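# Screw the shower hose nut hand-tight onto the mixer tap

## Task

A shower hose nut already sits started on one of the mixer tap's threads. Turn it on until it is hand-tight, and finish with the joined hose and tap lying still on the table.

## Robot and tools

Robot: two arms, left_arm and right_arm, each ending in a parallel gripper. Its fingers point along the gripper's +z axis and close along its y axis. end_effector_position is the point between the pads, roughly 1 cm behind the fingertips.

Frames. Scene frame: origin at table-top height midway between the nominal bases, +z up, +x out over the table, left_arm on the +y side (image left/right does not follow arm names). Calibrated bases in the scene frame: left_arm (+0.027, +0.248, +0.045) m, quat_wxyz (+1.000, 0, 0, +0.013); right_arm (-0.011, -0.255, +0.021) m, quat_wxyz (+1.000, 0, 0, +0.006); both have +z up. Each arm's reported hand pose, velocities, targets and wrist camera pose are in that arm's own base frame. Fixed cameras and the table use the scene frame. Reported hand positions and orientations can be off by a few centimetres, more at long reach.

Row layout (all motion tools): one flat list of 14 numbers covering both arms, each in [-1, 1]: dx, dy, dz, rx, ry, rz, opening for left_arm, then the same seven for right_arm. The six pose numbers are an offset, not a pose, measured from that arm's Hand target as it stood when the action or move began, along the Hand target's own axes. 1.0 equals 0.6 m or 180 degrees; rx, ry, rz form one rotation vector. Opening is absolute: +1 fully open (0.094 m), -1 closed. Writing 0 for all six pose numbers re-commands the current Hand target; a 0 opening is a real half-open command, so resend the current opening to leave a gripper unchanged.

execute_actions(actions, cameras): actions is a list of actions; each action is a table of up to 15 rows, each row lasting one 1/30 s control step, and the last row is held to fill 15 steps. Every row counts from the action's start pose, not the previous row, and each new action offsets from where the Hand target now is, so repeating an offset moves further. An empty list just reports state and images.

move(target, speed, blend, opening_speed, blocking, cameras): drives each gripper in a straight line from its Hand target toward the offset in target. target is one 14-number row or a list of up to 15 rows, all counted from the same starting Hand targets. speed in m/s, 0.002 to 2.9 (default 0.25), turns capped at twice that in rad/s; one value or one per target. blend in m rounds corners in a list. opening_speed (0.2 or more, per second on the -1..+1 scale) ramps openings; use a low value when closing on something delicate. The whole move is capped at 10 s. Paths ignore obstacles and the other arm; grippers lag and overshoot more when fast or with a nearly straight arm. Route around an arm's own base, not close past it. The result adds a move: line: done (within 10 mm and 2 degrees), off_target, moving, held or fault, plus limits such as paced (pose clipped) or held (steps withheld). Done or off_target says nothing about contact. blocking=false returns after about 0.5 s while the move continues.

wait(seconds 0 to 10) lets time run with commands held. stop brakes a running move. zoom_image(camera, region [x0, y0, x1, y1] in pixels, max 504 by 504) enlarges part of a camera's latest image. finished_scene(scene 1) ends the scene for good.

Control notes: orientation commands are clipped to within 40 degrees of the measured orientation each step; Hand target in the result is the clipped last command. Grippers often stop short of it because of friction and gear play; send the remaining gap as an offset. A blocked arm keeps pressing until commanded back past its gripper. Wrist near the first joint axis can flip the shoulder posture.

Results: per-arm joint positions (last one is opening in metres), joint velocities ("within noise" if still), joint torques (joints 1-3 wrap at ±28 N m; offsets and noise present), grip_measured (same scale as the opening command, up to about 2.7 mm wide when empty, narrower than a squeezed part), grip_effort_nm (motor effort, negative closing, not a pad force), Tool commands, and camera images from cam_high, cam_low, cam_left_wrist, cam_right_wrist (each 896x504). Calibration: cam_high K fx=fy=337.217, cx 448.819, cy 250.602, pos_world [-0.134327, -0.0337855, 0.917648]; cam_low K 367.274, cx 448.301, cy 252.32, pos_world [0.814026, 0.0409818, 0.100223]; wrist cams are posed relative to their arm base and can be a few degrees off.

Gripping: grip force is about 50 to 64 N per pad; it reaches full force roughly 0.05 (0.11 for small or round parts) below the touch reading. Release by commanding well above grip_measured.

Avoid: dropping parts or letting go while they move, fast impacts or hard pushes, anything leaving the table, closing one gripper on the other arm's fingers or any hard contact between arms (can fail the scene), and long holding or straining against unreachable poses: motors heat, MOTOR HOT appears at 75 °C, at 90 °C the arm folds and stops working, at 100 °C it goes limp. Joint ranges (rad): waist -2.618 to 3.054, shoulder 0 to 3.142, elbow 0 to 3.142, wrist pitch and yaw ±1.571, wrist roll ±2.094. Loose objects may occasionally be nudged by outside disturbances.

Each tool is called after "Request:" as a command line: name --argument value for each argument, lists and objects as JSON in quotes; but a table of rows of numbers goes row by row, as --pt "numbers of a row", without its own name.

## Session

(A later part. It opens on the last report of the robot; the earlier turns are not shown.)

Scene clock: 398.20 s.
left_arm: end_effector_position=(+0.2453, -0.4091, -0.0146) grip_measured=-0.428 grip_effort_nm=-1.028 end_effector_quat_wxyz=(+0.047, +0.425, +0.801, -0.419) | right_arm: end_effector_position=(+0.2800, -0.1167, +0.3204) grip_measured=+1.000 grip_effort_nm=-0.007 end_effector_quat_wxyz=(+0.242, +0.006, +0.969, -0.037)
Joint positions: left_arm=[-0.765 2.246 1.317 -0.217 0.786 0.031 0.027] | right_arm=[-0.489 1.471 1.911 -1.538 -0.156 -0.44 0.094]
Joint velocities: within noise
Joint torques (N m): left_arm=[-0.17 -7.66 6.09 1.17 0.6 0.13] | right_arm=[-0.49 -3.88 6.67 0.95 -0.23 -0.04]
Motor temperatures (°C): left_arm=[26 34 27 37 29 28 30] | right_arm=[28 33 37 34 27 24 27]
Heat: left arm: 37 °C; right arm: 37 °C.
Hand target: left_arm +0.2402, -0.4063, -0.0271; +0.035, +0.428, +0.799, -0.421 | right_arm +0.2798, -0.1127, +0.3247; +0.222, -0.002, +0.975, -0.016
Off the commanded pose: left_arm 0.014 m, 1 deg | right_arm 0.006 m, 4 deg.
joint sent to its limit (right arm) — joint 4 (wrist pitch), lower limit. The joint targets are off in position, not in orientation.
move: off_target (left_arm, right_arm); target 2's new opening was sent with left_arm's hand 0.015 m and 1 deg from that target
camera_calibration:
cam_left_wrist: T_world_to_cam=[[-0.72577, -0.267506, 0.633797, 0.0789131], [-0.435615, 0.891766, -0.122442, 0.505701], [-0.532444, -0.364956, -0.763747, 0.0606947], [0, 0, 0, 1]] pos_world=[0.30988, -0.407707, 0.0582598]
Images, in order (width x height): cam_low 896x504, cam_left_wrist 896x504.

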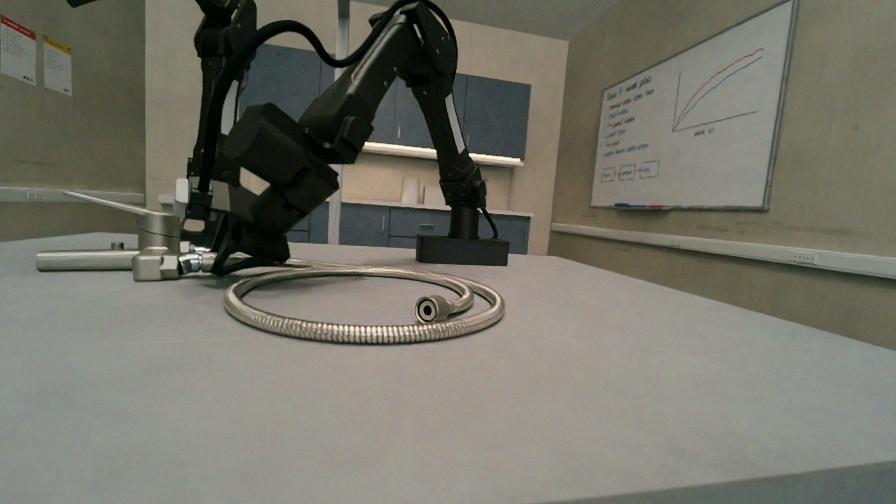

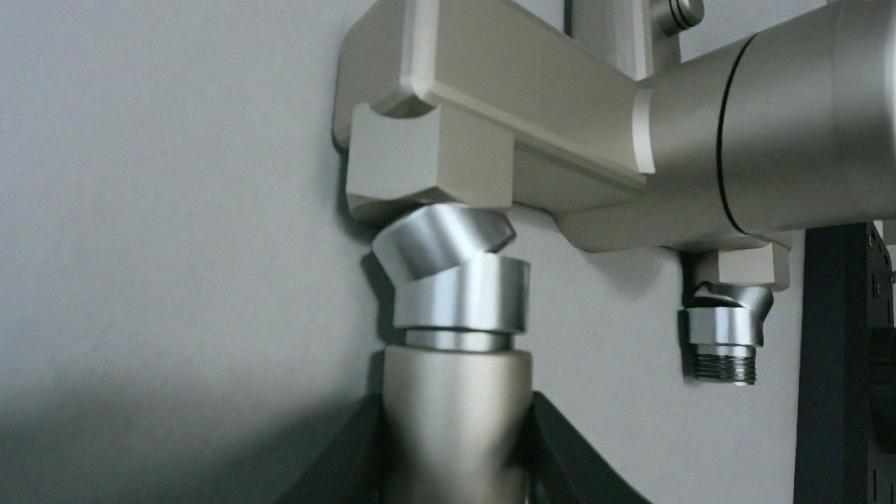

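Request:
move --target '[-0.0143,-0.0043,-0.0087,-0.28,0,0.1816,-0.65,0,0,0,0,0,0,1]' --speed 0.5 --cameras '["cam_left_wrist","cam_low","cam_right_wrist","cam_high"]'

Request:
zoom_image --camera "cam_low" --region '[130, 180, 370, 300]'

Request:
zoom_image --camera "cam_right_wrist" --region '[140, 230, 360, 430]'

Scene clock: 410.87 s.
left_arm: end_effector_position=(+0.2418, -0.4118, -0.0163) grip_measured=-0.429 grip_effort_nm=-1.023 end_effector_quat_wxyz=(+0.315, +0.565, +0.761, -0.041) | right_arm: end_effector_position=(+0.2800, -0.1167, +0.3204) grip_measured=+1.000 grip_effort_nm=-0.007 end_effector_quat_wxyz=(+0.242, +0.006, +0.969, -0.037)
Joint positions: left_arm=[-1.12 2.068 1.104 0.01 -0.21 0.225 0.027] | right_arm=[-0.489 1.471 1.911 -1.538 -0.156 -0.44 0.094]
Joint velocities: within noise
Joint torques (N m): left_arm=[-0.32 -8.14 6.23 1.67 -0.57 0.29] | right_arm=[-0.47 -3.93 6.67 0.94 -0.23 -0.03]
Motor temperatures (°C): left_arm=[26 34 27 37 29 28 31] | right_arm=[28 33 37 34 27 24 27]
Heat: left arm: 37 °C; right arm: 37 °C.
Hand target: left_arm +0.2454, -0.4089, -0.0185; +0.325, +0.573, +0.752, -0.020 | right_arm +0.2798, -0.1127, +0.3247; +0.222, -0.002, +0.975, -0.016
Off the commanded pose: left_arm 0.005 m, 3 deg | right_arm 0.006 m, 4 deg.
joint sent to its limit (right arm) — joint 4 (wrist pitch), lower limit. The joint targets are off in position, not in orientation.
move: off_target (left_arm, right_arm)
camera_calibration:
cam_left_wrist: T_world_to_cam=[[-0.894948, -0.338091, -0.291141, 0.0734992], [-0.316161, 0.940975, -0.120861, 0.497795], [0.314818, -0.0161166, -0.949015, -0.00761019], [0, 0, 0, 1]] pos_world=[0.225558, -0.443686, 0.0743403]
cam_right_wrist: T_world_to_cam=[[-0.0476747, -0.996303, 0.071461, -0.125811], [-0.996081, 0.0420848, -0.0777868, 0.348517], [0.0744918, -0.0748895, -0.994406, 0.380303], [0, 0, 0, 1]] pos_world=[0.312824, -0.111532, 0.414276]

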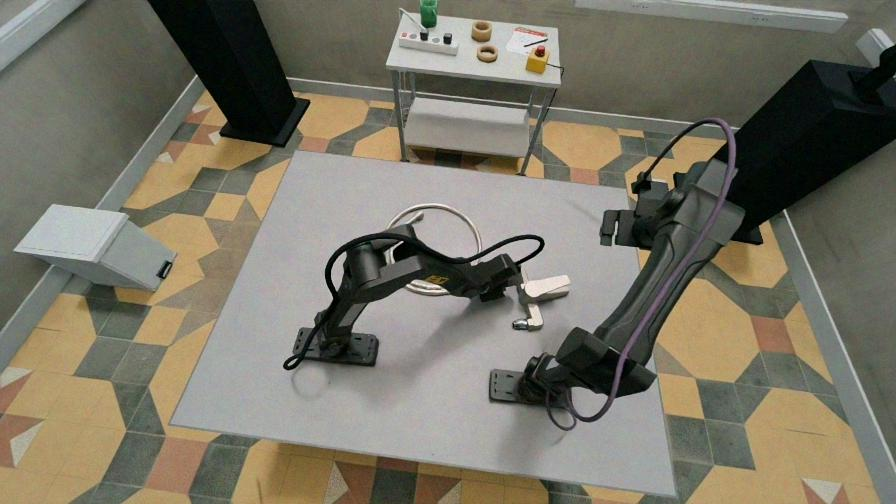

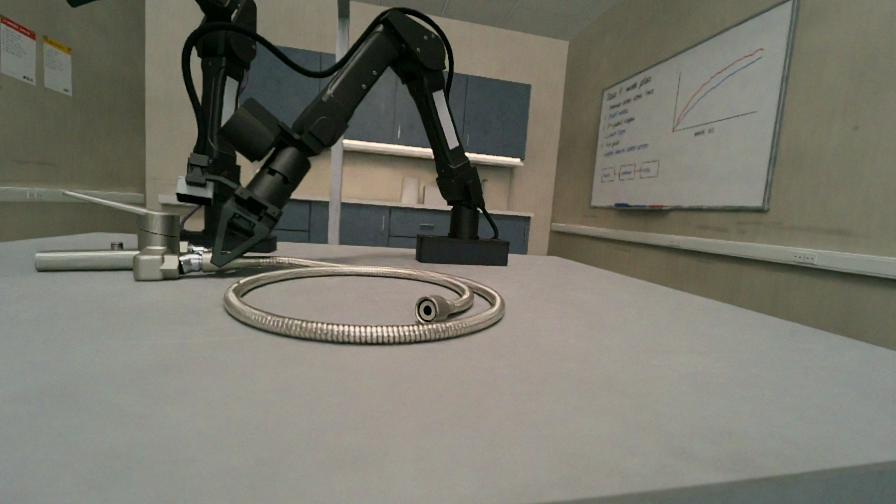

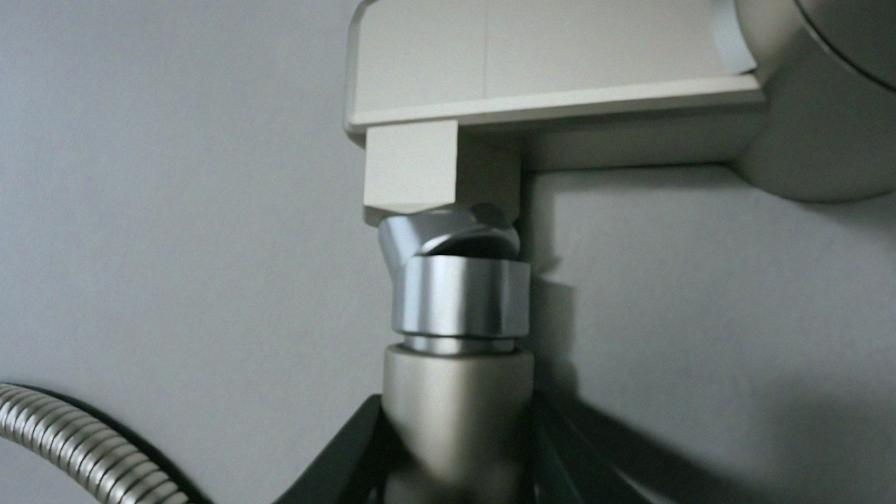

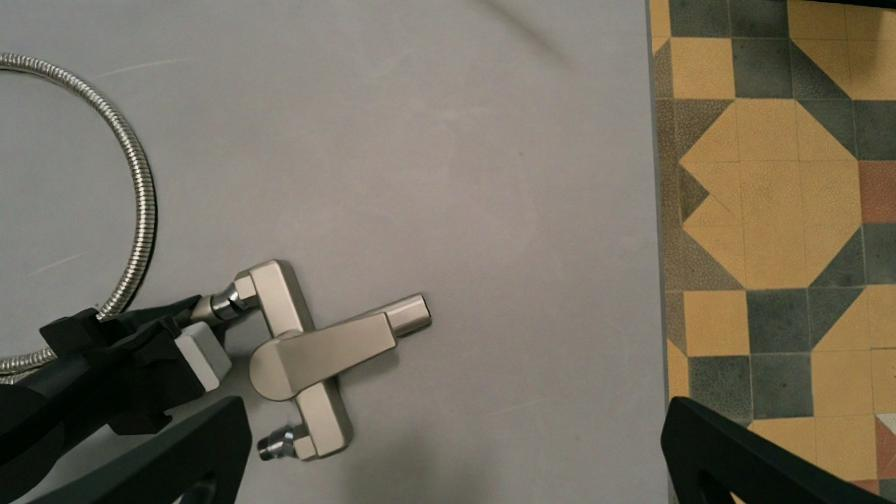

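Scaled by 2.100 from the camera's 896x504 image, which has a finer 1280x720 frame.

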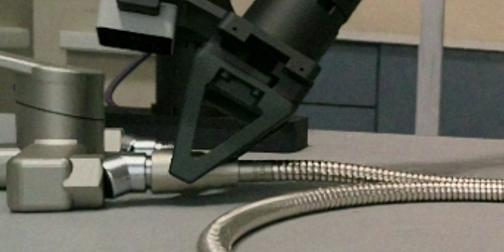

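Scaled by 2.291 from the camera's 896x504 image, which has a finer 1280x720 frame.

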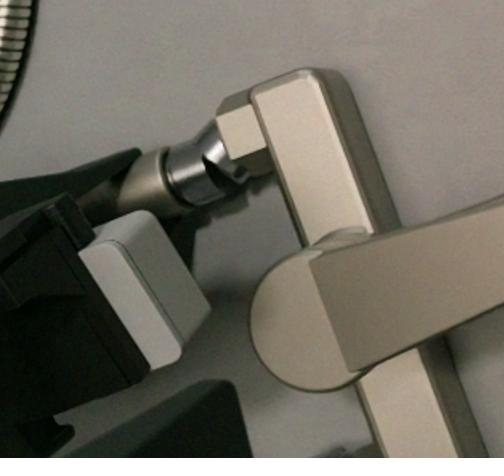

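Request:
move --target '[0,0,0,-0.0933,0,0.0605,-0.65,0,0,0,0,0,0,1]' --speed 0.5 --cameras '["cam_left_wrist","cam_right_wrist"]'

Scene clock: 420.60 s.
left_arm: end_effector_position=(+0.2405, -0.4122, -0.0137) grip_measured=-0.430 grip_effort_nm=-1.023 end_effector_quat_wxyz=(+0.394, +0.580, +0.708, +0.087) | right_arm: end_effector_position=(+0.2800, -0.1167, +0.3204) grip_measured=+1.000 grip_effort_nm=-0.007 end_effector_quat_wxyz=(+0.242, +0.006, +0.969, -0.037)
Joint positions: left_arm=[-1.238 2.114 1.062 0.149 -0.539 0.326 0.027] | right_arm=[-0.489 1.471 1.911 -1.538 -0.156 -0.44 0.094]
Joint velocities: within noise
Joint torques (N m): left_arm=[-0.25 -6.69 6.16 1.84 -0.99 0.49] | right_arm=[-0.47 -3.9 6.72 0.95 -0.25 -0.03]
Motor temperatures (°C): left_arm=[26 34 27 38 29 28 31] | right_arm=[28 33 37 34 27 24 27]
Heat: left arm: 38 °C; right arm: 37 °C.
Hand target: left_arm +0.2454, -0.4089, -0.0185; +0.406, +0.588, +0.689, +0.121 | right_arm +0.2798, -0.1127, +0.3247; +0.222, -0.002, +0.975, -0.016
Off the commanded pose: left_arm 0.008 m, 5 deg | right_arm 0.006 m, 4 deg.
joint sent to its limit (right arm) — joint 4 (wrist pitch), lower limit. The joint targets are off in position, not in orientation.
move: off_target (left_arm, right_arm)
camera_calibration:
cam_left_wrist: T_world_to_cam=[[-0.761388, -0.293888, -0.577856, 0.0551002], [-0.285482, 0.952262, -0.108151, 0.49556], [0.582055, 0.0826224, -0.808941, -0.0264978], [0, 0, 0, 1]] pos_world=[0.198849, -0.45352, 0.0640003]
cam_right_wrist: T_world_to_cam=[[-0.0476747, -0.996303, 0.071461, -0.125811], [-0.996081, 0.0420848, -0.0777868, 0.348517], [0.0744918, -0.0748895, -0.994406, 0.380303], [0, 0, 0, 1]] pos_world=[0.312824, -0.111532, 0.414276]
Images, in order (width x height): cam_left_wrist 896x504, cam_right_wrist 896x504.

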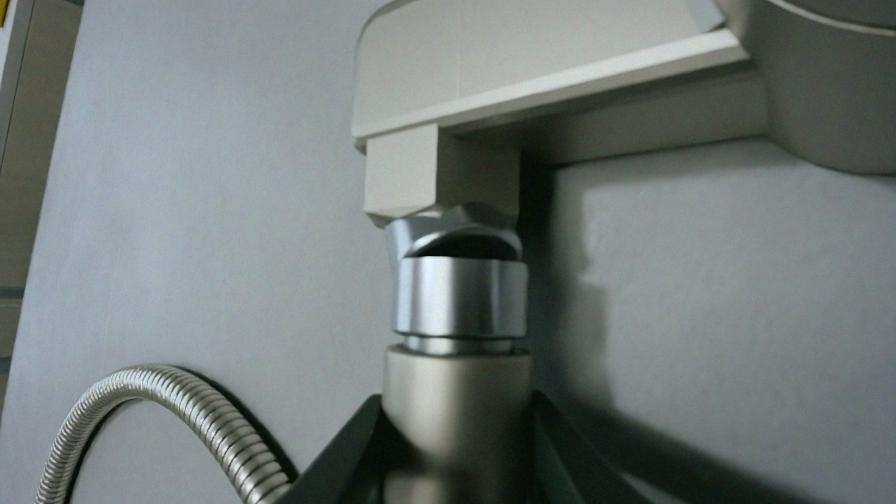

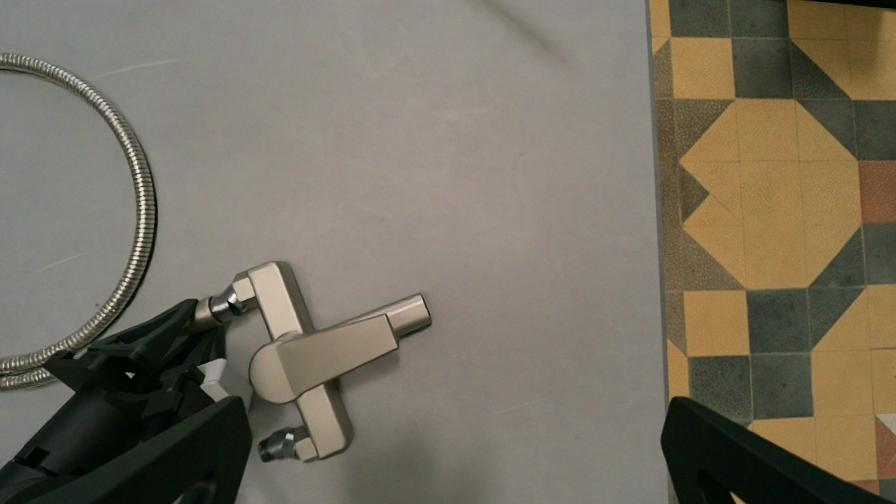

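Request:
move --pt "0 0 0 0 0 0 -0.2 0 0 0 0 0 0 1" --pt "0.0046 -0.0175 -0.0036 0.373 0 -0.242 -0.2 0 0 0 0 0 0 1" --speed 0.6 --cameras '["cam_left_wrist"]'

Scene clock: 437.47 s.
left_arm: end_effector_position=(+0.2451, -0.4087, -0.0142) grip_measured=-0.203 grip_effort_nm=0.139 end_effector_quat_wxyz=(+0.066, +0.431, +0.796, -0.419) | right_arm: end_effector_position=(+0.2800, -0.1167, +0.3204) grip_measured=+1.000 grip_effort_nm=-0.002 end_effector_quat_wxyz=(+0.242, +0.006, +0.969, -0.037)
Joint positions: left_arm=[-0.768 2.228 1.275 -0.156 0.774 0.033 0.037] | right_arm=[-0.489 1.471 1.911 -1.538 -0.156 -0.44 0.094]
Joint velocities: within noise
Joint torques (N m): left_arm=[-0.18 -7.01 8.83 0.78 0.65 -0.08] | right_arm=[-0.44 -3.95 6.69 0.93 -0.24 -0.03]
Motor temperatures (°C): left_arm=[26 34 27 38 30 28 31] | right_arm=[28 32 37 34 27 24 27]
Heat: left arm: 38 °C; right arm: 37 °C.
Hand target: left_arm +0.2364, -0.4087, -0.0250; +0.036, +0.428, +0.799, -0.421 | right_arm +0.2798, -0.1127, +0.3247; +0.222, -0.002, +0.975, -0.016
Off the commanded pose: left_arm 0.014 m, 4 deg | right_arm 0.006 m, 4 deg.
joint sent to its limit (right arm) — joint 4 (wrist pitch), lower limit. The joint targets are off in position, not in orientation.
move: off_target (left_arm, right_arm)
camera_calibration:
cam_left_wrist: T_world_to_cam=[[-0.748155, -0.256524, 0.611931, 0.0882838], [-0.43161, 0.888612, -0.155183, 0.502532], [-0.503961, -0.380216, -0.775538, 0.0477233], [0, 0, 0, 1]] pos_world=[0.306999, -0.405764, 0.0609719]
Images, in order (width x height): cam_left_wrist 896x504.

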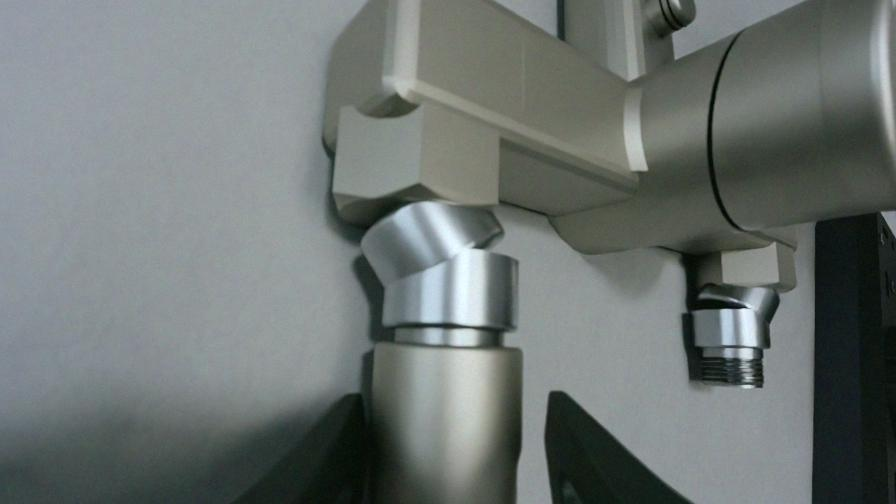

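Request:
zoom_image --camera "cam_left_wrist" --region '[350, 240, 540, 390]'

Scaled by 2.653 from the camera's 896x504 image, which has a finer 1280x720 frame.

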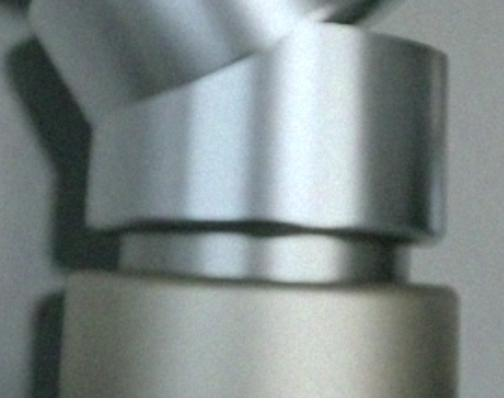

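Request:
move --pt "0 0 0 0 0 0 -0.65 0 0 0 0 0 0 1" --pt "-0.0143 0.0037 -0.0112 -0.373 0 0.242 -0.65 0 0 0 0 0 0 1" --pt "-0.0143 0.0037 -0.0112 -0.373 0 0.242 -0.2 0 0 0 0 0 0 1" --pt "0 0 0 0 0 0 -0.2 0 0 0 0 0 0 1" --speed 0.6 --cameras '["cam_left_wrist","cam_right_wrist"]'

Request:
zoom_image --camera "cam_left_wrist" --region '[350, 240, 540, 390]'

Scene clock: 461.13 s.
left_arm: end_effector_position=(+0.2451, -0.4087, -0.0142) grip_measured=-0.203 grip_effort_nm=0.144 end_effector_quat_wxyz=(+0.066, +0.431, +0.796, -0.419) | right_arm: end_effector_position=(+0.2800, -0.1167, +0.3204) grip_measured=+1.000 grip_effort_nm=-0.007 end_effector_quat_wxyz=(+0.242, +0.006, +0.969, -0.037)
Joint positions: left_arm=[-0.768 2.228 1.275 -0.156 0.774 0.033 0.037] | right_arm=[-0.489 1.471 1.911 -1.538 -0.156 -0.44 0.094]
Joint velocities: within noise
Joint torques (N m): left_arm=[-0.01 -7.02 8.87 0.81 0.64 -0.05] | right_arm=[-0.5 -3.9 6.74 0.94 -0.24 -0.04]
Motor temperatures (°C): left_arm=[26 35 27 36 29 28 30] | right_arm=[28 32 37 34 27 24 27]
Heat: left arm: 36 °C; right arm: 37 °C.
Hand target: left_arm +0.2364, -0.4087, -0.0250; +0.036, +0.428, +0.799, -0.421 | right_arm +0.2798, -0.1127, +0.3247; +0.222, -0.002, +0.975, -0.016
Off the commanded pose: left_arm 0.014 m, 4 deg | right_arm 0.006 m, 4 deg.
joint sent to its limit (right arm) — joint 4 (wrist pitch), lower limit. The joint targets are off in position, not in orientation.
move: off_target (left_arm, right_arm); target 3's new opening was sent with left_arm's hand 0.008 m and 4 deg from that target
camera_calibration:
cam_left_wrist: T_world_to_cam=[[-0.748155, -0.256524, 0.611931, 0.0882838], [-0.43161, 0.888612, -0.155183, 0.502532], [-0.503961, -0.380216, -0.775538, 0.0477233], [0, 0, 0, 1]] pos_world=[0.306999, -0.405764, 0.0609719]
cam_right_wrist: T_world_to_cam=[[-0.0476747, -0.996303, 0.071461, -0.125811], [-0.996081, 0.0420848, -0.0777868, 0.348517], [0.0744918, -0.0748895, -0.994406, 0.380303], [0, 0, 0, 1]] pos_world=[0.312824, -0.111532, 0.414276]
Images, in order (width x height): cam_left_wrist 896x504, cam_right_wrist 896x504.

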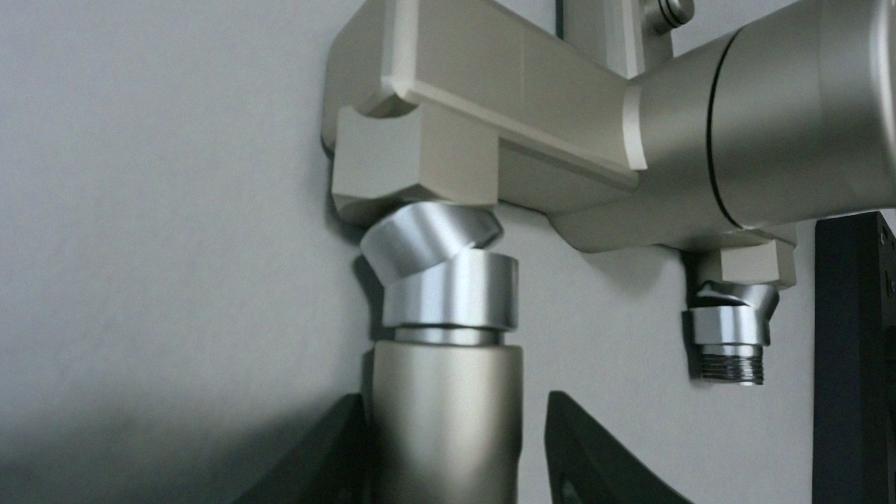

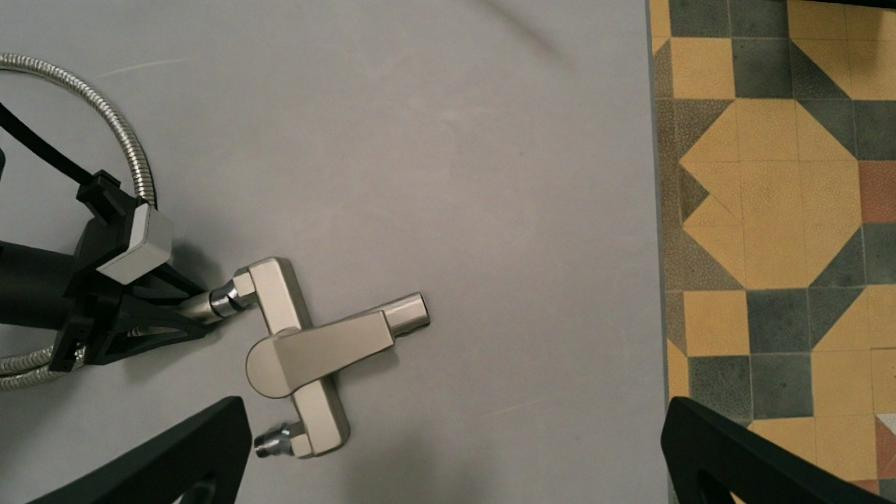

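Scaled by 2.653 from the camera's 896x504 image, which has a finer 1280x720 frame.

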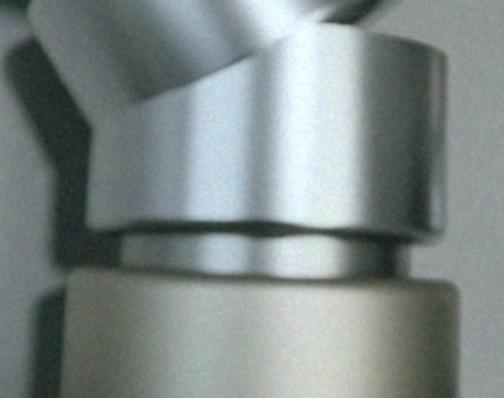

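Request:
move --pt "0 0 0 0 0 0 -0.65 0 0 0 0 0 0 1" --pt "-0.0143 0.0037 -0.0112 -0.373 0 0.242 -0.65 0 0 0 0 0 0 1" --pt "-0.0143 0.0037 -0.0112 -0.373 0 0.242 -0.2 0 0 0 0 0 0 1" --pt "0 0 0 0 0 0 -0.2 0 0 0 0 0 0 1" --pt "0 0 0 0 0 0 -0.65 0 0 0 0 0 0 1" --pt "-0.0143 0.0037 -0.0112 -0.373 0 0.242 -0.65 0 0 0 0 0 0 1" --pt "-0.0143 0.0037 -0.0112 -0.373 0 0.242 -0.2 0 0 0 0 0 0 1" --pt "0 0 0 0 0 0 -0.2 0 0 0 0 0 0 1" --speed 0.8 --cameras '["cam_left_wrist","cam_right_wrist"]'

Request:
zoom_image --camera "cam_left_wrist" --region '[350, 240, 540, 390]'

Scene clock: 487.57 s.
left_arm: end_effector_position=(+0.2388, -0.4125, -0.0162) grip_measured=-0.435 grip_effort_nm=-1.028 end_effector_quat_wxyz=(+0.394, +0.584, +0.704, +0.092) | right_arm: end_effector_position=(+0.2800, -0.1167, +0.3204) grip_measured=+1.000 grip_effort_nm=-0.007 end_effector_quat_wxyz=(+0.242, +0.006, +0.969, -0.037)
Joint positions: left_arm=[-1.244 2.122 1.062 0.152 -0.547 0.334 0.027] | right_arm=[-0.489 1.471 1.911 -1.538 -0.156 -0.44 0.094]
Joint velocities: within noise
Joint torques (N m): left_arm=[-0.32 -7.21 5.93 1.83 -0.88 0.46] | right_arm=[-0.46 -3.86 6.67 0.95 -0.24 -0.03]
Motor temperatures (°C): left_arm=[26 35 27 35 29 28 31] | right_arm=[28 32 38 34 27 24 27]
Heat: left arm: 35 °C; right arm: 38 °C.
Hand target: left_arm +0.2455, -0.4089, -0.0185; +0.406, +0.588, +0.689, +0.121 (not the last commanded pose) | right_arm +0.2798, -0.1127, +0.3247; +0.222, -0.002, +0.975, -0.016
Tool commands: left_gripper/opening=-0.65 right_gripper/opening=+1.0
Off the commanded pose: left_arm 0.010 m, 76 deg | right_arm 0.006 m, 4 deg.
joint sent to its limit (right arm) — joint 4 (wrist pitch), lower limit. The joint targets are off in position, not in orientation.
move: off_target (left_arm, right_arm; path cut at 10 s); path passed 6 of 8 targets; target 7's new opening was not sent; target 3's new opening was sent with left_arm's hand 0.008 m and 4 deg from that target; target 5's new opening was sent with left_arm's hand 0.014 m and 3 deg from that target
camera_calibration:
cam_left_wrist: T_world_to_cam=[[-0.759351, -0.282222, -0.586291, 0.0565083], [-0.278482, 0.955308, -0.0991713, 0.494739], [0.588076, 0.0879656, -0.804008, -0.0266132], [0, 0, 0, 1]] pos_world=[0.196336, -0.454339, 0.060797]
cam_right_wrist: T_world_to_cam=[[-0.0476747, -0.996303, 0.071461, -0.125811], [-0.996081, 0.0420848, -0.0777868, 0.348517], [0.0744918, -0.0748895, -0.994406, 0.380303], [0, 0, 0, 1]] pos_world=[0.312824, -0.111532, 0.414276]
Images, in order (width x height): cam_left_wrist 896x504, cam_right_wrist 896x504.

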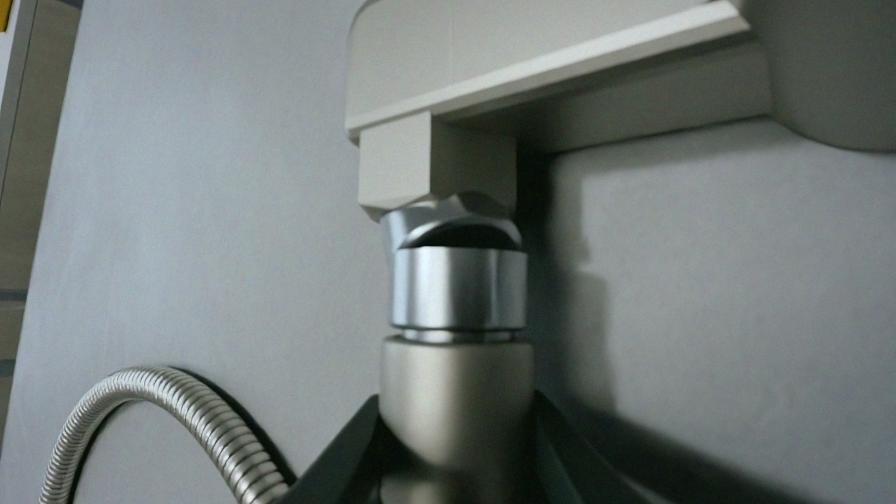

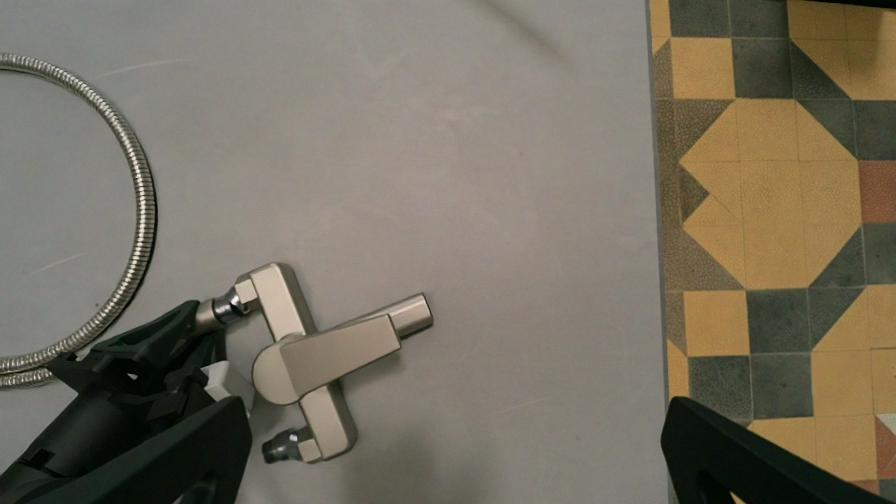

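Scaled by 2.653 from the camera's 896x504 image, which has a finer 1280x720 frame.

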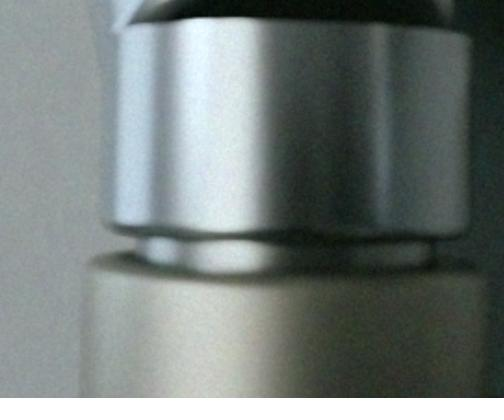

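Request:
move --pt "0 0 0 0 0 0 -0.2 0 0 0 0 0 0 1" --pt "0.0046 -0.0175 -0.0036 0.373 0 -0.242 -0.2 0 0 0 0 0 0 1" --pt "0.0046 -0.0175 -0.0036 0.373 0 -0.242 -0.65 0 0 0 0 0 0 1" --pt "0 0 0 0 0 0 -0.65 0 0 0 0 0 0 1" --speed 0.7 --cameras '["cam_left_wrist"]'

Request:
move --pt "0 0 0 0 0 0 -0.2 0 0 0 0 0 0 1" --pt "0.0046 -0.0175 -0.0036 0.373 0 -0.242 -0.2 0 0 0 0 0 0 1" --pt "0.0046 -0.0175 -0.0036 0.373 0 -0.242 -0.65 0 0 0 0 0 0 1" --pt "0 0 0 0 0 0 -0.65 0 0 0 0 0 0 1" --speed 0.7 --cameras '["cam_left_wrist","cam_right_wrist"]'

Request:
zoom_image --camera "cam_left_wrist" --region '[350, 240, 540, 390]'

Scene clock: 508.13 s.
left_arm: end_effector_position=(+0.2391, -0.4126, -0.0159) grip_measured=-0.436 grip_effort_nm=-1.028 end_effector_quat_wxyz=(+0.395, +0.584, +0.703, +0.092) | right_arm: end_effector_position=(+0.2800, -0.1167, +0.3204) grip_measured=+1.000 grip_effort_nm=-0.007 end_effector_quat_wxyz=(+0.242, +0.006, +0.969, -0.037)
Joint positions: left_arm=[-1.244 2.122 1.062 0.154 -0.549 0.337 0.026] | right_arm=[-0.489 1.471 1.911 -1.538 -0.156 -0.44 0.094]
Joint velocities: within noise
Joint torques (N m): left_arm=[-0.31 -7.12 6.09 1.83 -0.9 0.42] | right_arm=[-0.47 -3.9 6.72 0.95 -0.25 -0.04]
Motor temperatures (°C): left_arm=[26 35 26 36 30 28 31] | right_arm=[28 32 38 34 27 24 27]
Heat: left arm: 36 °C; right arm: 38 °C.
Hand target: left_arm +0.2455, -0.4089, -0.0185; +0.406, +0.588, +0.689, +0.121 | right_arm +0.2798, -0.1127, +0.3247; +0.222, -0.002, +0.975, -0.016
Off the commanded pose: left_arm 0.008 m, 4 deg | right_arm 0.006 m, 4 deg.
joint sent to its limit (right arm) — joint 4 (wrist pitch), lower limit. The joint targets are off in position, not in orientation.
move: off_target (left_arm, right_arm); target 3's new opening was sent with left_arm's hand 0.014 m and 4 deg from that target
camera_calibration:
cam_left_wrist: T_world_to_cam=[[-0.758105, -0.280813, -0.588575, 0.0571246], [-0.277158, 0.955712, -0.0989877, 0.494765], [0.590305, 0.088085, -0.80236, -0.026927], [0, 0, 0, 1]] pos_world=[0.19633, -0.45444, 0.0609926]
Images, in order (width x height): cam_left_wrist 896x504.

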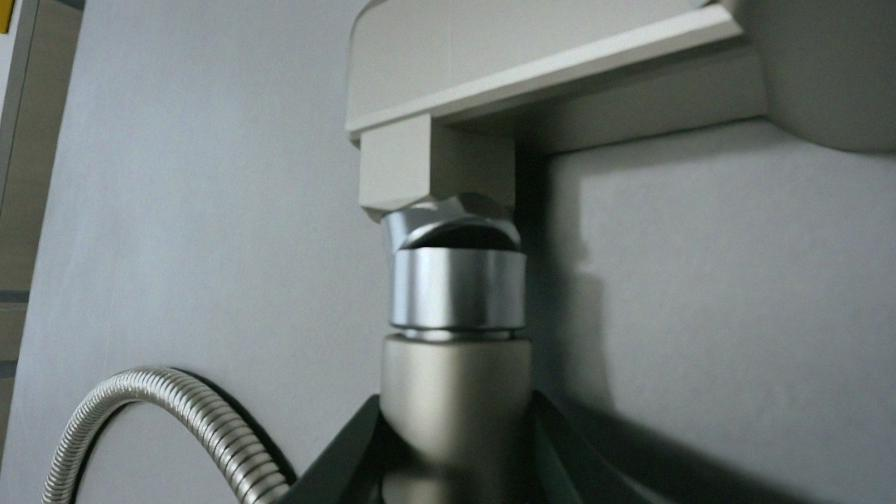

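Scene clock: 514.37 s.
left_arm: end_effector_position=(+0.2390, -0.4123, -0.0161) grip_measured=-0.437 grip_effort_nm=-1.033 end_effector_quat_wxyz=(+0.394, +0.584, +0.704, +0.093) | right_arm: end_effector_position=(+0.2800, -0.1167, +0.3204) grip_measured=+1.000 grip_effort_nm=-0.007 end_effector_quat_wxyz=(+0.242, +0.006, +0.969, -0.037)
Joint positions: left_arm=[-1.244 2.122 1.062 0.152 -0.549 0.335 0.026] | right_arm=[-0.489 1.471 1.911 -1.538 -0.156 -0.44 0.094]
Joint velocities: within noise
Joint torques (N m): left_arm=[-0.24 -7.1 6.04 1.85 -0.89 0.45] | right_arm=[-0.47 -3.92 6.67 0.95 -0.23 -0.03]
Motor temperatures (°C): left_arm=[26 35 27 35 30 28 31] | right_arm=[28 32 38 34 27 24 27]
Heat: left arm: 35 °C; right arm: 38 °C.
Hand target: left_arm +0.2455, -0.4089, -0.0185; +0.406, +0.588, +0.689, +0.121 | right_arm +0.2798, -0.1127, +0.3247; +0.222, -0.002, +0.975, -0.016
Off the commanded pose: left_arm 0.008 m, 4 deg | right_arm 0.006 m, 4 deg.
joint sent to its limit (right arm) — joint 4 (wrist pitch), lower limit. The joint targets are off in position, not in orientation.
move: off_target (left_arm, right_arm); target 3's new opening was sent with left_arm's hand 0.014 m and 4 deg from that target
camera_calibration:
cam_left_wrist: T_world_to_cam=[[-0.758389, -0.281334, -0.587961, 0.0568467], [-0.278191, 0.955477, -0.0983587, 0.494615], [0.589454, 0.0889712, -0.802887, -0.0265025], [0, 0, 0, 1]] pos_world=[0.196332, -0.454243, 0.0607948]
cam_right_wrist: T_world_to_cam=[[-0.0476747, -0.996303, 0.071461, -0.125811], [-0.996081, 0.0420848, -0.0777868, 0.348517], [0.0744918, -0.0748895, -0.994406, 0.380303], [0, 0, 0, 1]] pos_world=[0.312824, -0.111532, 0.414276]
Images, in order (width x height): cam_left_wrist 896x504, cam_right_wrist 896x504.

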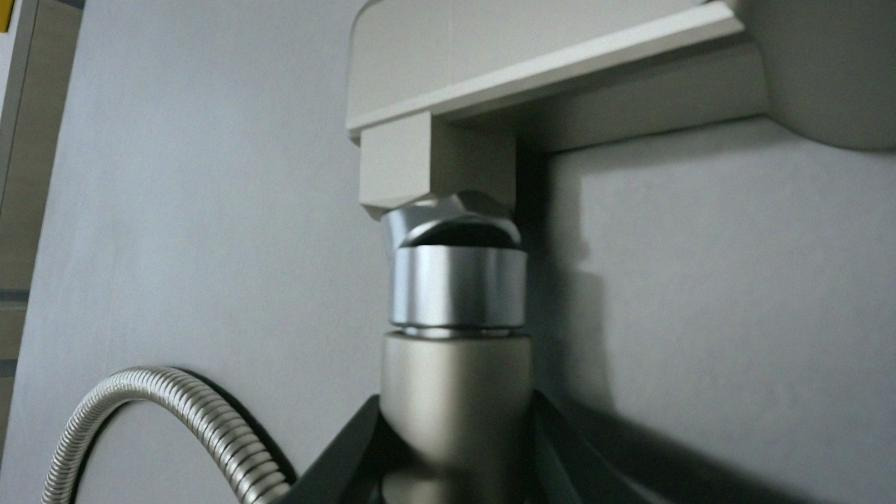

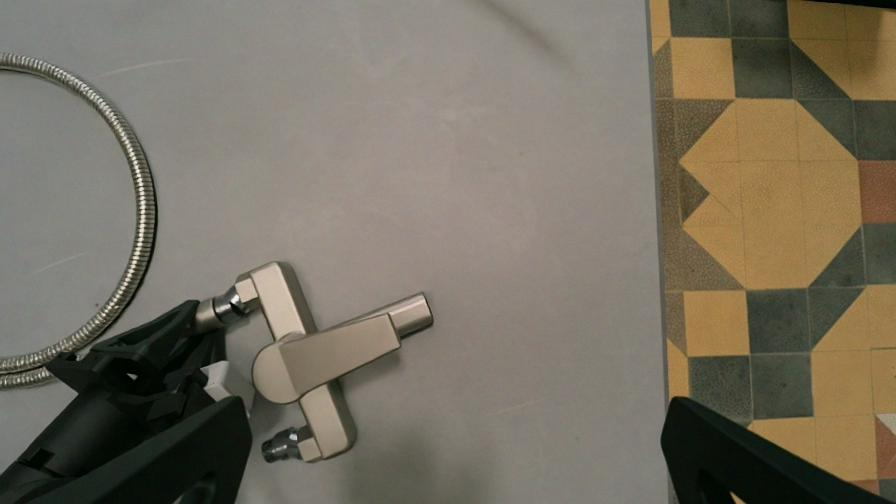

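Scaled by 2.653 from the camera's 896x504 image, which has a finer 1280x720 frame.

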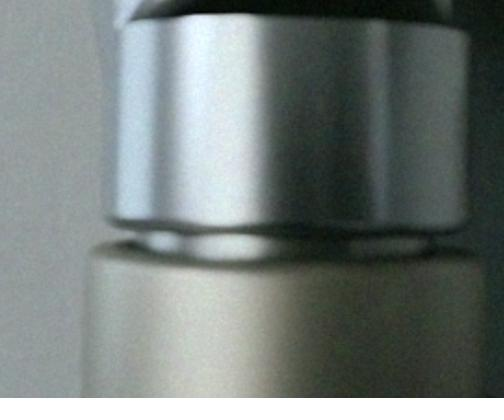

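Request:
move --pt "0 0 0 0 0 0 -0.2 0 0 0 0 0 0 1" --pt "0.0046 -0.0175 -0.0036 0.373 0 -0.242 -0.2 0 0 0 0 0 0 1" --pt "0.0046 -0.0175 -0.0036 0.373 0 -0.242 -0.65 0 0 0 0 0 0 1" --pt "0 0 0 0 0 0 -0.65 0 0 0 0 0 0 1" --speed 0.7 --cameras '[]'

Request:
move --pt "0 0 0 0 0 0 -0.2 0 0 0 0 0 0 1" --pt "0.0046 -0.0175 -0.0036 0.373 0 -0.242 -0.2 0 0 0 0 0 0 1" --pt "0.0046 -0.0175 -0.0036 0.373 0 -0.242 -0.65 0 0 0 0 0 0 1" --pt "0 0 0 0 0 0 -0.65 0 0 0 0 0 0 1" --speed 0.7 --cameras '["cam_left_wrist","cam_right_wrist"]'

Request:
zoom_image --camera "cam_left_wrist" --region '[350, 240, 540, 390]'

Scene clock: 532.60 s.
left_arm: end_effector_position=(+0.2391, -0.4126, -0.0159) grip_measured=-0.438 grip_effort_nm=-1.028 end_effector_quat_wxyz=(+0.395, +0.584, +0.703, +0.092) | right_arm: end_effector_position=(+0.2800, -0.1167, +0.3204) grip_measured=+1.000 grip_effort_nm=-0.002 end_effector_quat_wxyz=(+0.242, +0.006, +0.969, -0.037)
Joint positions: left_arm=[-1.244 2.122 1.062 0.154 -0.549 0.337 0.026] | right_arm=[-0.489 1.471 1.911 -1.538 -0.156 -0.44 0.094]
Joint velocities: within noise
Joint torques (N m): left_arm=[-0.34 -7.13 6.01 1.84 -0.85 0.36] | right_arm=[-0.47 -3.9 6.71 0.95 -0.25 -0.04]
Motor temperatures (°C): left_arm=[26 35 26 36 30 28 31] | right_arm=[28 32 38 34 27 24 27]
Heat: left arm: 36 °C; right arm: 38 °C.
Hand target: left_arm +0.2455, -0.4089, -0.0185; +0.406, +0.588, +0.689, +0.121 | right_arm +0.2798, -0.1127, +0.3247; +0.222, -0.002, +0.975, -0.016
Off the commanded pose: left_arm 0.008 m, 4 deg | right_arm 0.006 m, 4 deg.
joint sent to its limit (right arm) — joint 4 (wrist pitch), lower limit. The joint targets are off in position, not in orientation.
move: off_target (left_arm, right_arm); target 3's new opening was sent with left_arm's hand 0.014 m and 4 deg from that target
No camera images: "cameras" was empty.

Scene clock: 538.90 s.
left_arm: end_effector_position=(+0.2381, -0.4132, -0.0154) grip_measured=-0.438 grip_effort_nm=-1.023 end_effector_quat_wxyz=(+0.393, +0.583, +0.706, +0.088) | right_arm: end_effector_position=(+0.2800, -0.1167, +0.3204) grip_measured=+1.000 grip_effort_nm=-0.002 end_effector_quat_wxyz=(+0.242, +0.006, +0.969, -0.037)
Joint positions: left_arm=[-1.244 2.119 1.064 0.148 -0.541 0.327 0.026] | right_arm=[-0.489 1.471 1.911 -1.538 -0.156 -0.44 0.094]
Joint velocities: within noise
Joint torques (N m): left_arm=[-0.24 -6.98 6.11 1.85 -0.94 0.48] | right_arm=[-0.46 -3.88 6.72 0.95 -0.24 -0.04]
Motor temperatures (°C): left_arm=[26 35 26 35 30 28 31] | right_arm=[28 32 38 34 27 24 27]
Heat: left arm: 35 °C; right arm: 38 °C.
Hand target: left_arm +0.2455, -0.4089, -0.0185; +0.406, +0.588, +0.689, +0.121 | right_arm +0.2798, -0.1127, +0.3247; +0.222, -0.002, +0.975, -0.016
Off the commanded pose: left_arm 0.009 m, 5 deg | right_arm 0.006 m, 4 deg.
joint sent to its limit (right arm) — joint 4 (wrist pitch), lower limit. The joint targets are off in position, not in orientation.
move: off_target (left_arm, right_arm); target 3's new opening was sent with left_arm's hand 0.014 m and 4 deg from that target
camera_calibration:
cam_left_wrist: T_world_to_cam=[[-0.763109, -0.285805, -0.579639, 0.0556471], [-0.279504, 0.954633, -0.10273, 0.495273], [0.582703, 0.083617, -0.808372, -0.0260148], [0, 0, 0, 1]] pos_world=[0.196054, -0.454724, 0.062105]
cam_right_wrist: T_world_to_cam=[[-0.0476747, -0.996303, 0.071461, -0.125811], [-0.996081, 0.0420848, -0.0777868, 0.348517], [0.0744918, -0.0748895, -0.994406, 0.380303], [0, 0, 0, 1]] pos_world=[0.312824, -0.111532, 0.414276]
Images, in order (width x height): cam_left_wrist 896x504, cam_right_wrist 896x504.

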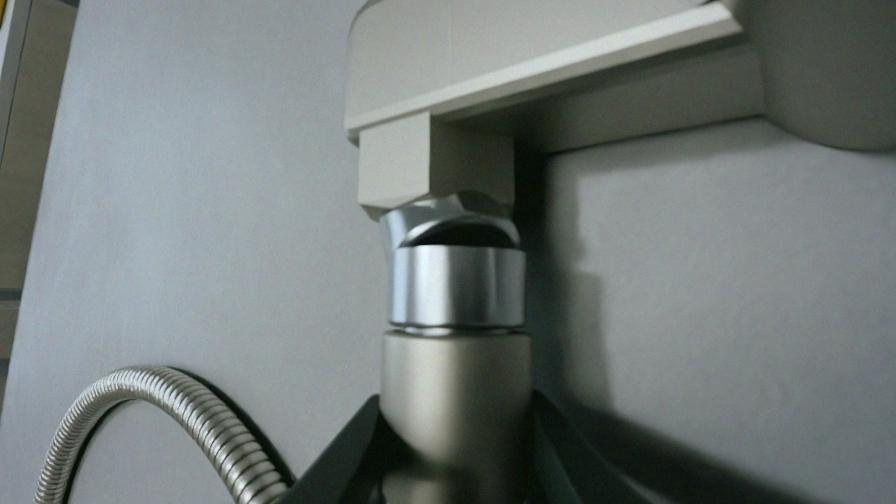

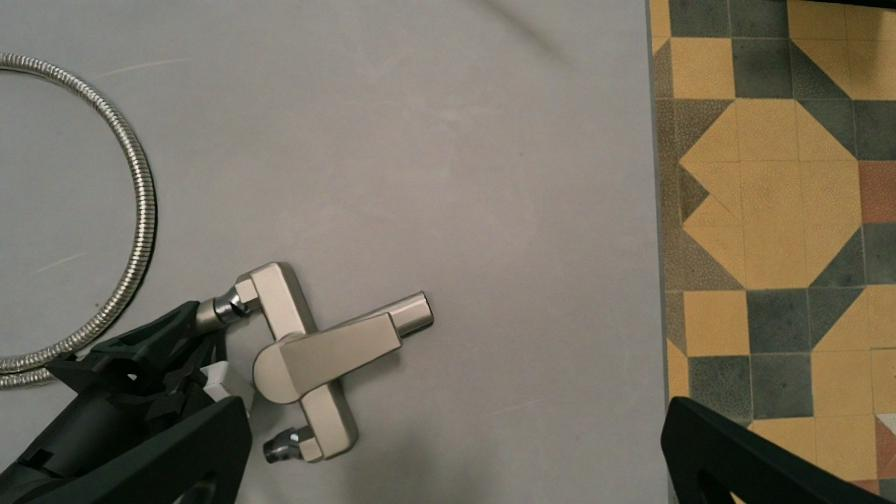

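Scaled by 2.653 from the camera's 896x504 image, which has a finer 1280x720 frame.

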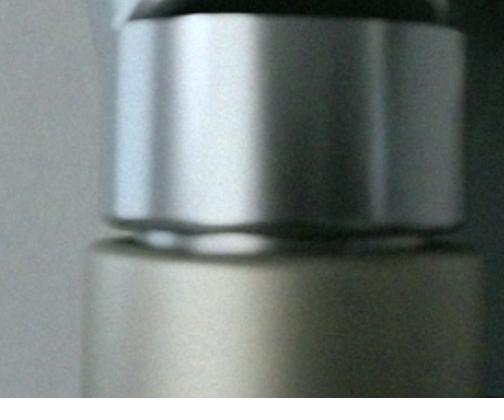

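Request:
move --pt "0 0 0 0 0 0 -0.2 0 0 0 0 0 0 1" --pt "0.0046 -0.0175 -0.0036 0.373 0 -0.242 -0.2 0 0 0 0 0 0 1" --pt "0.0046 -0.0175 -0.0036 0.373 0 -0.242 -0.7 0 0 0 0 0 0 1" --pt "0 0 0 0 0 0 -0.7 0 0 0 0 0 0 1" --speed 0.6 --cameras '["cam_left_wrist","cam_right_wrist","cam_low"]'

Request:
zoom_image --camera "cam_left_wrist" --region '[350, 240, 540, 390]'

Scene clock: 550.63 s.
left_arm: end_effector_position=(+0.2347, -0.4202, -0.0111) grip_measured=-0.457 grip_effort_nm=-1.028 end_effector_quat_wxyz=(+0.391, +0.583, +0.710, +0.060) | right_arm: end_effector_position=(+0.2800, -0.1167, +0.3204) grip_measured=+1.000 grip_effort_nm=-0.007 end_effector_quat_wxyz=(+0.242, +0.006, +0.969, -0.037)
Joint positions: left_arm=[-1.238 2.104 1.07 0.142 -0.487 0.314 0.025] | right_arm=[-0.489 1.471 1.911 -1.538 -0.156 -0.44 0.094]
Joint velocities: within noise
Joint torques (N m): left_arm=[-0.32 -6.23 5.7 1.91 -1.46 0.6] | right_arm=[-0.49 -3.92 6.75 0.96 -0.25 -0.04]
Motor temperatures (°C): left_arm=[26 34 26 36 30 28 31] | right_arm=[28 32 38 34 27 24 27]
Heat: left arm: 36 °C; right arm: 38 °C.
Hand target: left_arm +0.2455, -0.4089, -0.0185; +0.406, +0.588, +0.689, +0.121 | right_arm +0.2798, -0.1127, +0.3247; +0.222, -0.002, +0.975, -0.016
Off the commanded pose: left_arm 0.017 m, 8 deg | right_arm 0.006 m, 4 deg.
joint sent to its limit (right arm) — joint 4 (wrist pitch), lower limit. The joint targets are off in position, not in orientation.
move: off_target (left_arm, right_arm); target 3's new opening was sent with left_arm's hand 0.014 m and 4 deg from that target
camera_calibration:
cam_left_wrist: T_world_to_cam=[[-0.790442, -0.292618, -0.538123, 0.057636], [-0.267016, 0.955257, -0.127228, 0.498446], [0.551275, 0.0431211, -0.833209, -0.0299888], [0, 0, 0, 1]] pos_world=[0.195183, -0.457986, 0.0694447]
cam_right_wrist: T_world_to_cam=[[-0.0476747, -0.996303, 0.071461, -0.125811], [-0.996081, 0.0420848, -0.0777868, 0.348517], [0.0744918, -0.0748895, -0.994406, 0.380303], [0, 0, 0, 1]] pos_world=[0.312824, -0.111532, 0.414276]
Images, in order (width x height): cam_low 896x504, cam_left_wrist 896x504, cam_right_wrist 896x504.

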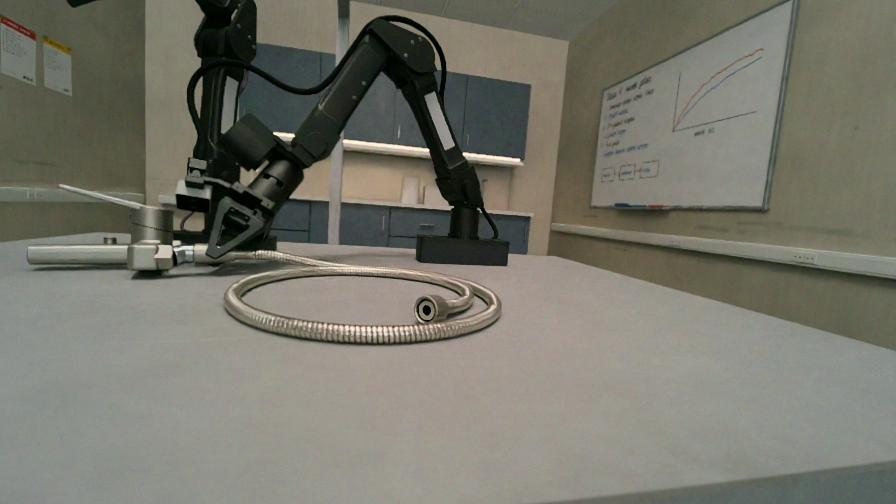

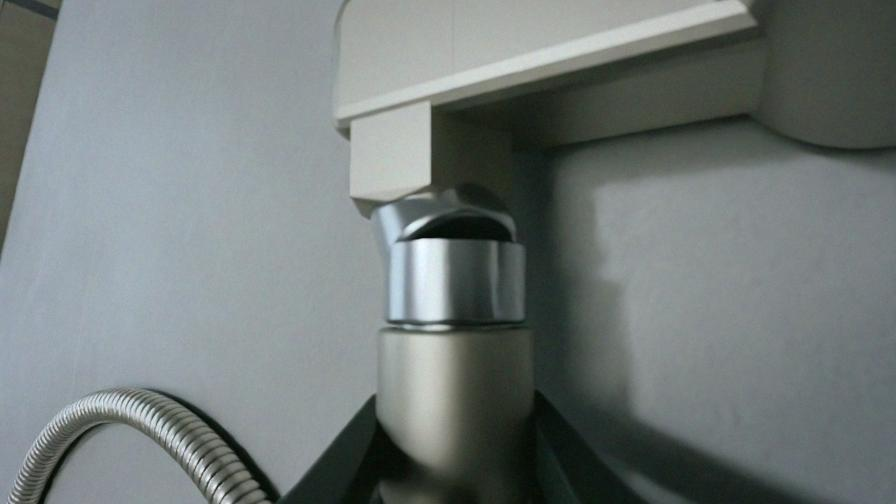

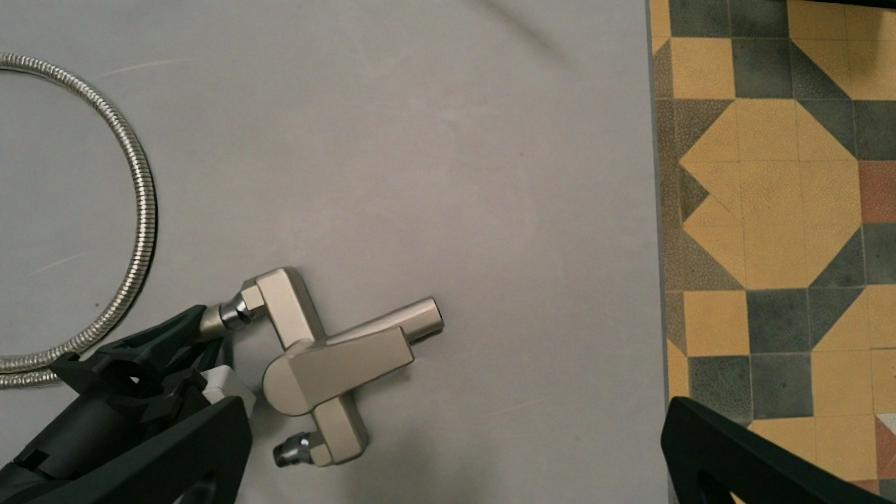

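Scaled by 2.653 from the camera's 896x504 image, which has a finer 1280x720 frame.

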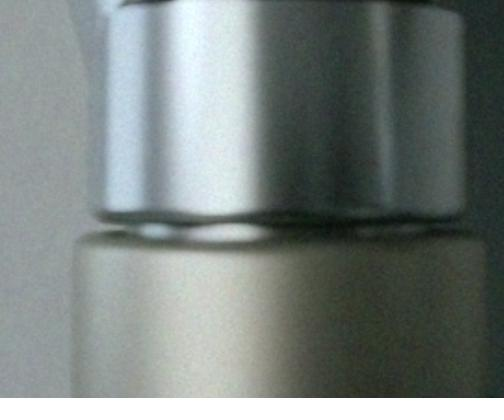

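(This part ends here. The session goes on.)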